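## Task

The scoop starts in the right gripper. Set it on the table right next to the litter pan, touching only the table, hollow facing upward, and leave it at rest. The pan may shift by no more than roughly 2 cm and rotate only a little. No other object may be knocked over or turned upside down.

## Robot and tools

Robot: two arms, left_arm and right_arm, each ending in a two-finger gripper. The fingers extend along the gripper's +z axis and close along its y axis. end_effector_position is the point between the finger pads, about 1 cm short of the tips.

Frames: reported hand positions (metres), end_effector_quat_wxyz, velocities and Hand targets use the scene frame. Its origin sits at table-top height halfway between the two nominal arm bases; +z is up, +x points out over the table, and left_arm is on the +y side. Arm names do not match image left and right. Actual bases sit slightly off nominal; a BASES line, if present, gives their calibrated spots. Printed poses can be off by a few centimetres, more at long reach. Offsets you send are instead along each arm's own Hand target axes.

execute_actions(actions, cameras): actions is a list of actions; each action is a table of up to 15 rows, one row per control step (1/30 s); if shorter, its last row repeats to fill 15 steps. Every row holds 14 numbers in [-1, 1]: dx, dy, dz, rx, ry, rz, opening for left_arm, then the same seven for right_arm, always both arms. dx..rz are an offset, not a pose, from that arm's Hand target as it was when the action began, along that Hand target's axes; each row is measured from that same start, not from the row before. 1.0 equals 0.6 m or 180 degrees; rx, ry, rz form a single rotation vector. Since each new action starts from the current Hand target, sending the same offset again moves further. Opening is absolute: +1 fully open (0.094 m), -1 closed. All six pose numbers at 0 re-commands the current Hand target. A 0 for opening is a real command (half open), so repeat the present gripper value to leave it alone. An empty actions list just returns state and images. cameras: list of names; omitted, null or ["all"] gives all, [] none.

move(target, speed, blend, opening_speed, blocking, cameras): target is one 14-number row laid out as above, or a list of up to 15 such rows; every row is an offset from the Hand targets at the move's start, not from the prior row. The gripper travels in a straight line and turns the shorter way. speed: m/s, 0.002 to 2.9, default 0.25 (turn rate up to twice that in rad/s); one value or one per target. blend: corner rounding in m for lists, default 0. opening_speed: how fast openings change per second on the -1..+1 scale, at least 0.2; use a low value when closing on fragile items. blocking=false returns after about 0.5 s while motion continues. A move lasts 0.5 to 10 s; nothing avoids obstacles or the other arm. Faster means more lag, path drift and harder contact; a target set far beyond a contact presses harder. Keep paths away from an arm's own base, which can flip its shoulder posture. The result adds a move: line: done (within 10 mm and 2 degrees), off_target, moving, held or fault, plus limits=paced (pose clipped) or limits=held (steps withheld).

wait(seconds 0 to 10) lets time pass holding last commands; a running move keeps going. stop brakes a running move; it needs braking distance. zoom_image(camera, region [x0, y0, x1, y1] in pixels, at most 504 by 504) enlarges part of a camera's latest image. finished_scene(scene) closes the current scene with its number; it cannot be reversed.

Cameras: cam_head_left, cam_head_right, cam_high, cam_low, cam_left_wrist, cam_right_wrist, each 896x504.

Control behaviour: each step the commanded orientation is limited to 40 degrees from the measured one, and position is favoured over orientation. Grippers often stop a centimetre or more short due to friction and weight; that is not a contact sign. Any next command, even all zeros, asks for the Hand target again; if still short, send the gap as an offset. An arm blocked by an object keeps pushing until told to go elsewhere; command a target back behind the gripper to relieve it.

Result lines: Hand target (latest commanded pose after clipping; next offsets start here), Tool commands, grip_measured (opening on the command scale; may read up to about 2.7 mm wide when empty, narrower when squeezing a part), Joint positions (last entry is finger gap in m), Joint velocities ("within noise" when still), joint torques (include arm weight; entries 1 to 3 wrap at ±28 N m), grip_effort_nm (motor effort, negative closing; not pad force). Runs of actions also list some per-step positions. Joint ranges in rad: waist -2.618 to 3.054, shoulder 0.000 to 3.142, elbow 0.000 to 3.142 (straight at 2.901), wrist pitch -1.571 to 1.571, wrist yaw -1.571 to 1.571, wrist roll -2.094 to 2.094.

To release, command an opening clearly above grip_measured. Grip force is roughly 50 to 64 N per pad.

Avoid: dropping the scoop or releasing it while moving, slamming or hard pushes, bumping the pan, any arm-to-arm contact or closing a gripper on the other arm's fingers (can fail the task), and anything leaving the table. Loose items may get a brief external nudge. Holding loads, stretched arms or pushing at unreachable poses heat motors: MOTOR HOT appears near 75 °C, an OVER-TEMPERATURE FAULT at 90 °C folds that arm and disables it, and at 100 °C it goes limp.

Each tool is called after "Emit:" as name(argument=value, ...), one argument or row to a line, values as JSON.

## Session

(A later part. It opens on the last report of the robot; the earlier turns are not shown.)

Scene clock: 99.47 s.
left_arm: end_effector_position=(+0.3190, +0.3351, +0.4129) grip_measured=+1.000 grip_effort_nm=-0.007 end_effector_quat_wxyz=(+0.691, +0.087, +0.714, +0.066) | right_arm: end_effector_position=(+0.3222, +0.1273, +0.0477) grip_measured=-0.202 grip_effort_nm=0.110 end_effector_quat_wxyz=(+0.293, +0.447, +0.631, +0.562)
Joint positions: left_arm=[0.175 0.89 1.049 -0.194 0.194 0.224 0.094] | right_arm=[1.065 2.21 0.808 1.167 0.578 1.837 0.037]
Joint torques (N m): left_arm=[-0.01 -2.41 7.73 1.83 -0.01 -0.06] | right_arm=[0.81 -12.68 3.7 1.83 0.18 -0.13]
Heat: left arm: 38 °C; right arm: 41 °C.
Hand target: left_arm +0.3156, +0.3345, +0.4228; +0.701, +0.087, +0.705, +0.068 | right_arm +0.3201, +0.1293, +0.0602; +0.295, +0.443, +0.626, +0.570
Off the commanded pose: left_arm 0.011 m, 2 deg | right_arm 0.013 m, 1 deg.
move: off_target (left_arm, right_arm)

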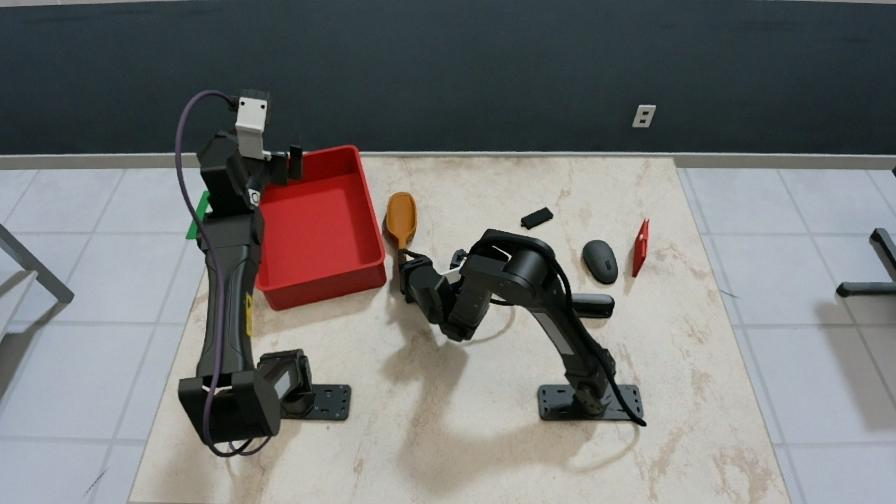

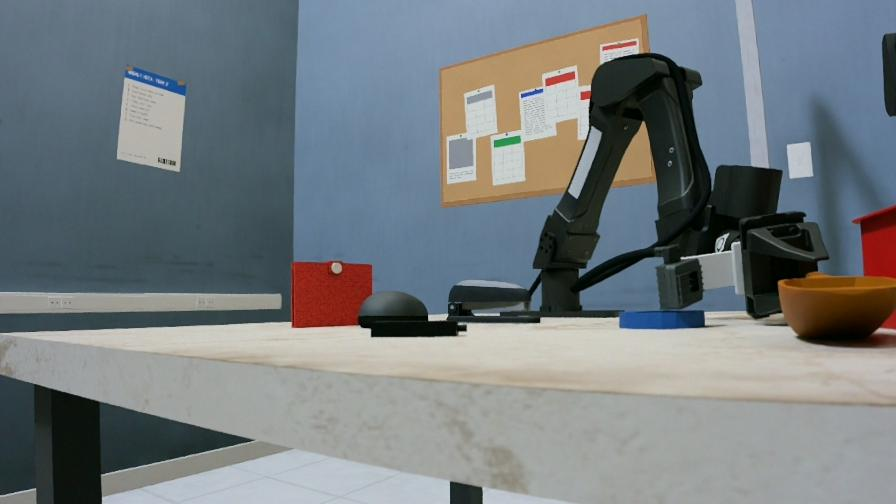

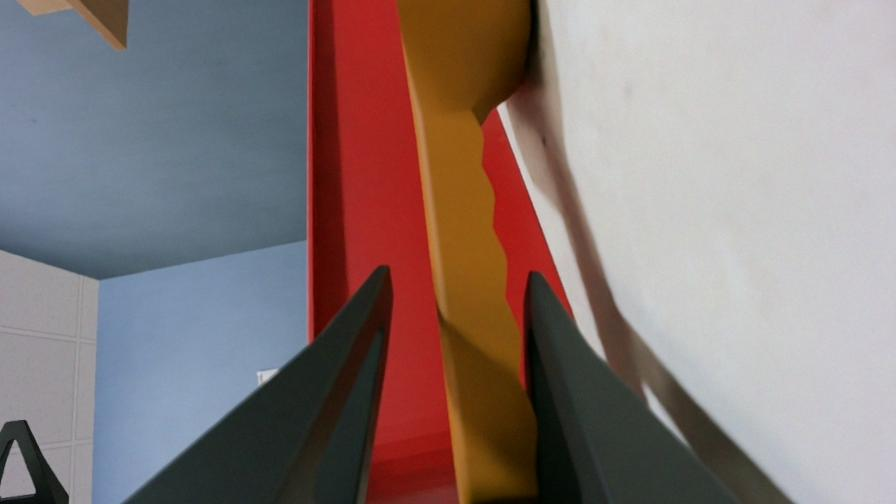

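Emit:
move(
  target=[0,0,0,0,0,0,1,0,0,0,0,0,0,0.35],
  opening_speed=0.25,
  cameras=["cam_high","cam_low","cam_right_wrist"],
)

Emit:
zoom_image(
  camera="cam_low",
  region=[596, 200, 896, 350],
)

Scene clock: 107.00 s.
left_arm: end_effector_position=(+0.3190, +0.3351, +0.4129) grip_measured=+1.000 grip_effort_nm=-0.012 end_effector_quat_wxyz=(+0.691, +0.087, +0.714, +0.066) | right_arm: end_effector_position=(+0.3226, +0.1274, +0.0496) grip_measured=+0.348 grip_effort_nm=0.129 end_effector_quat_wxyz=(+0.293, +0.447, +0.628, +0.565)
Joint positions: left_arm=[0.175 0.89 1.049 -0.194 0.194 0.224 0.094] | right_arm=[1.065 2.21 0.808 1.175 0.58 1.837 0.063]
Joint torques (N m): left_arm=[-0.03 -2.32 7.69 1.83 -0.01 -0.04] | right_arm=[0.81 -12.68 3.71 1.75 0.16 -0.13]
Heat: left arm: 38 °C; right arm: 41 °C.
Hand target: left_arm +0.3156, +0.3345, +0.4228; +0.701, +0.087, +0.705, +0.068 | right_arm +0.3201, +0.1293, +0.0602; +0.295, +0.443, +0.626, +0.569
Off the commanded pose: left_arm 0.011 m, 2 deg | right_arm 0.011 m, 1 deg.
move: off_target (left_arm, right_arm)

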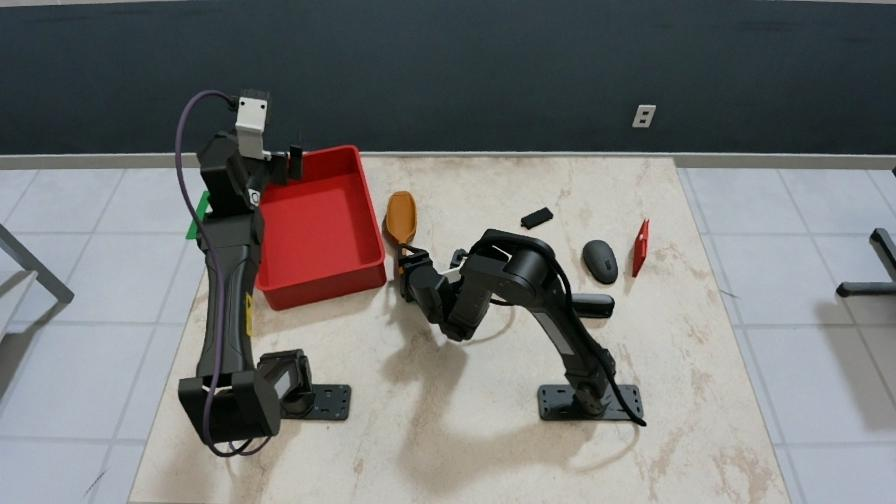

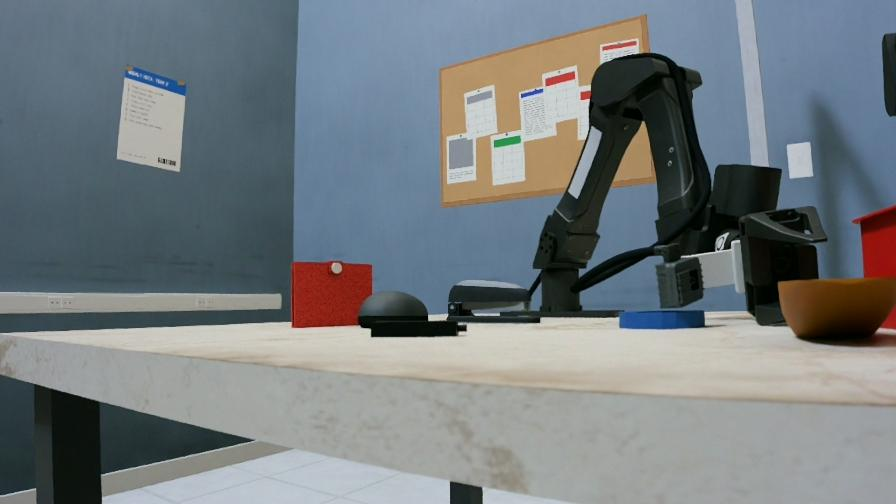

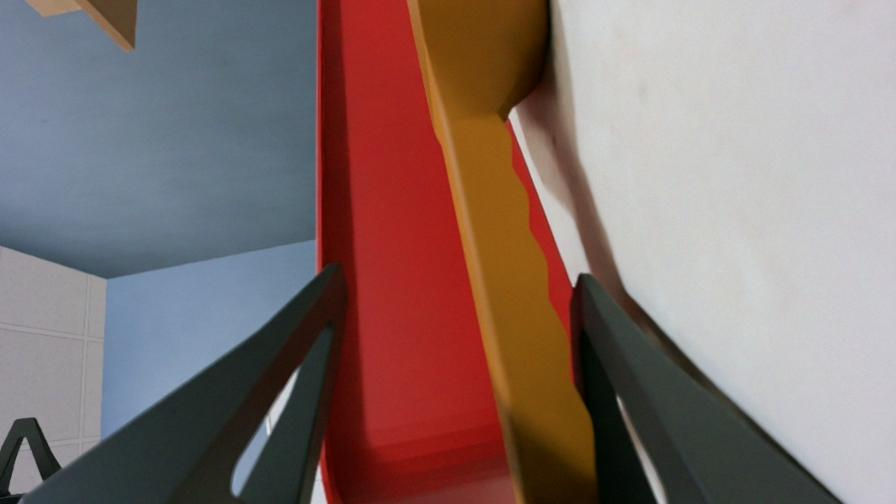

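Scaled by 1.680.

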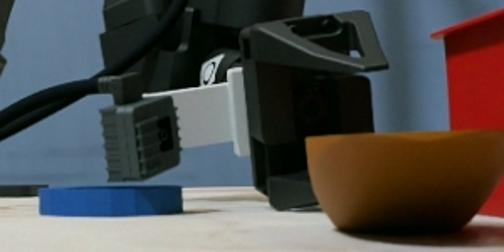

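Emit:
move(
  target=[0,0,0,0,0,0,1,-0.003,-0.0295,-0.1945,0,0,0,0.35],
  speed=0.1,
)

Emit:
zoom_image(
  camera="cam_low",
  region=[596, 200, 896, 350],
)

Emit:
zoom_image(
  camera="cam_high",
  region=[340, 170, 480, 320],
)

Scene clock: 118.03 s.
left_arm: end_effector_position=(+0.3190, +0.3351, +0.4129) grip_measured=+1.000 grip_effort_nm=-0.007 end_effector_quat_wxyz=(+0.691, +0.087, +0.714, +0.066) | right_arm: end_effector_position=(+0.2147, +0.0763, +0.0475) grip_measured=+0.348 grip_effort_nm=0.095 end_effector_quat_wxyz=(+0.293, +0.440, +0.642, +0.555)
Joint positions: left_arm=[0.175 0.89 1.049 -0.194 0.194 0.224 0.094] | right_arm=[1.33 2.04 0.436 1.288 0.82 1.92 0.063]
Joint torques (N m): left_arm=[-0.06 -2.37 7.69 1.82 -0.01 -0.02] | right_arm=[0.51 -10.78 2.33 1.94 0.38 -0.12]
Heat: left arm: 39 °C; right arm: 41 °C.
Hand target: left_arm +0.3156, +0.3345, +0.4228; +0.701, +0.087, +0.705, +0.068 | right_arm +0.2150, +0.0757, +0.0633; +0.296, +0.443, +0.626, +0.569
Off the commanded pose: left_arm 0.011 m, 2 deg | right_arm 0.016 m, 3 deg.
move: off_target (left_arm, right_arm)

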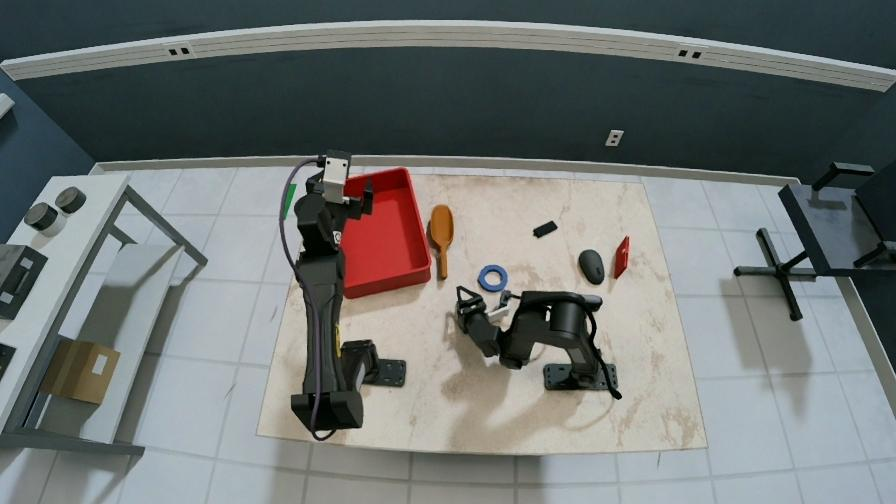

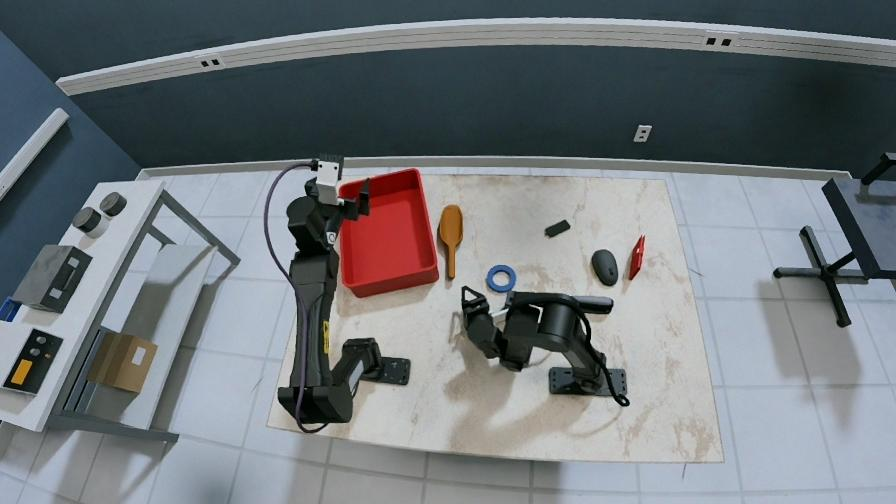

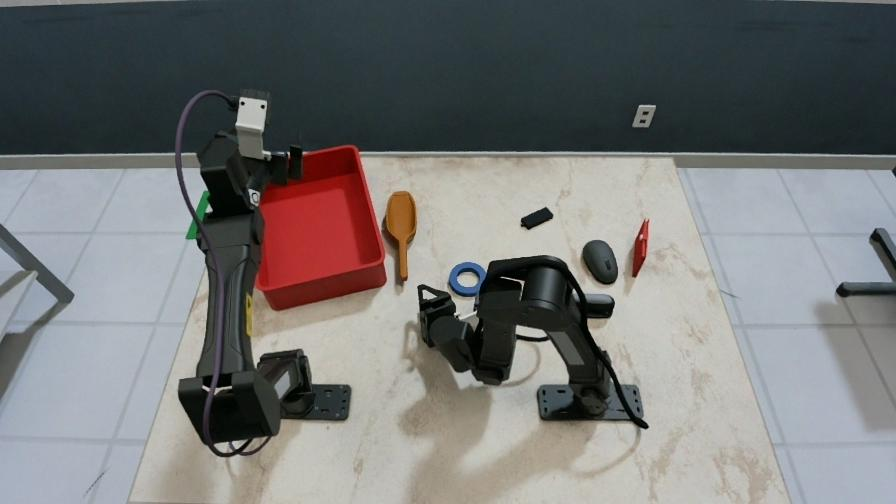

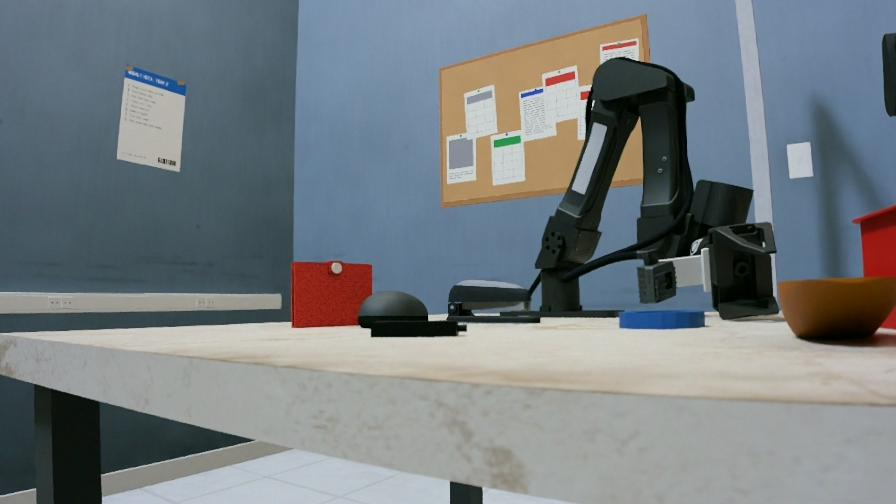

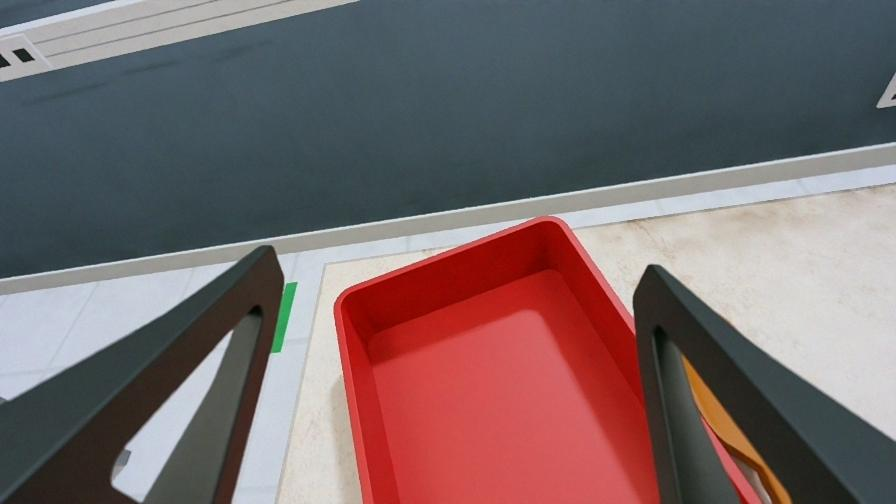

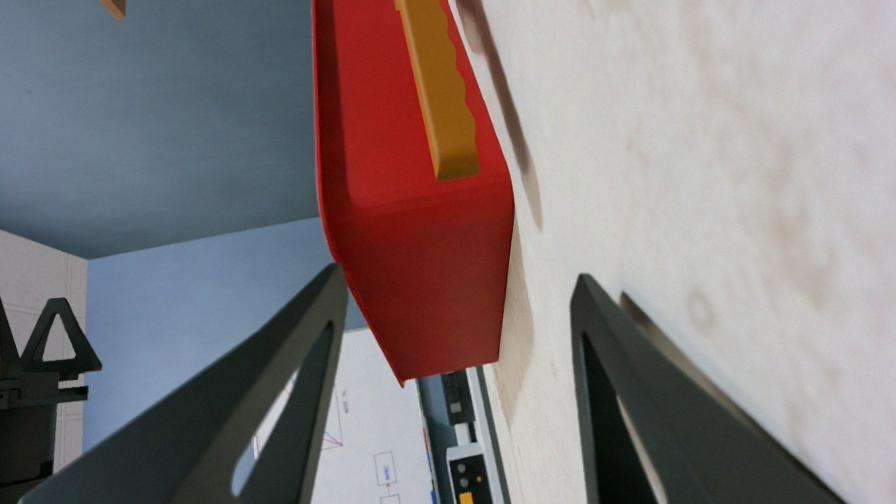

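Scaled by 1.680.

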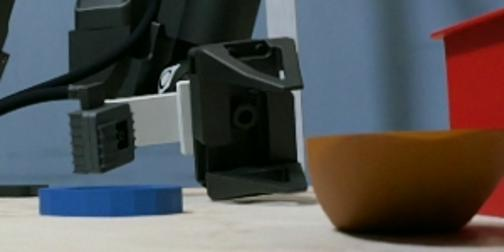

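Scaled by 3.360.

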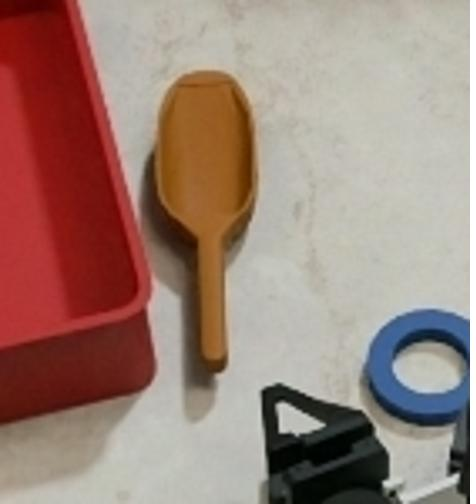

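Lying hollow up, free, close to the pan.

Emit:
finished_scene(
  scene=3,
)

The scene is finished: the task was done.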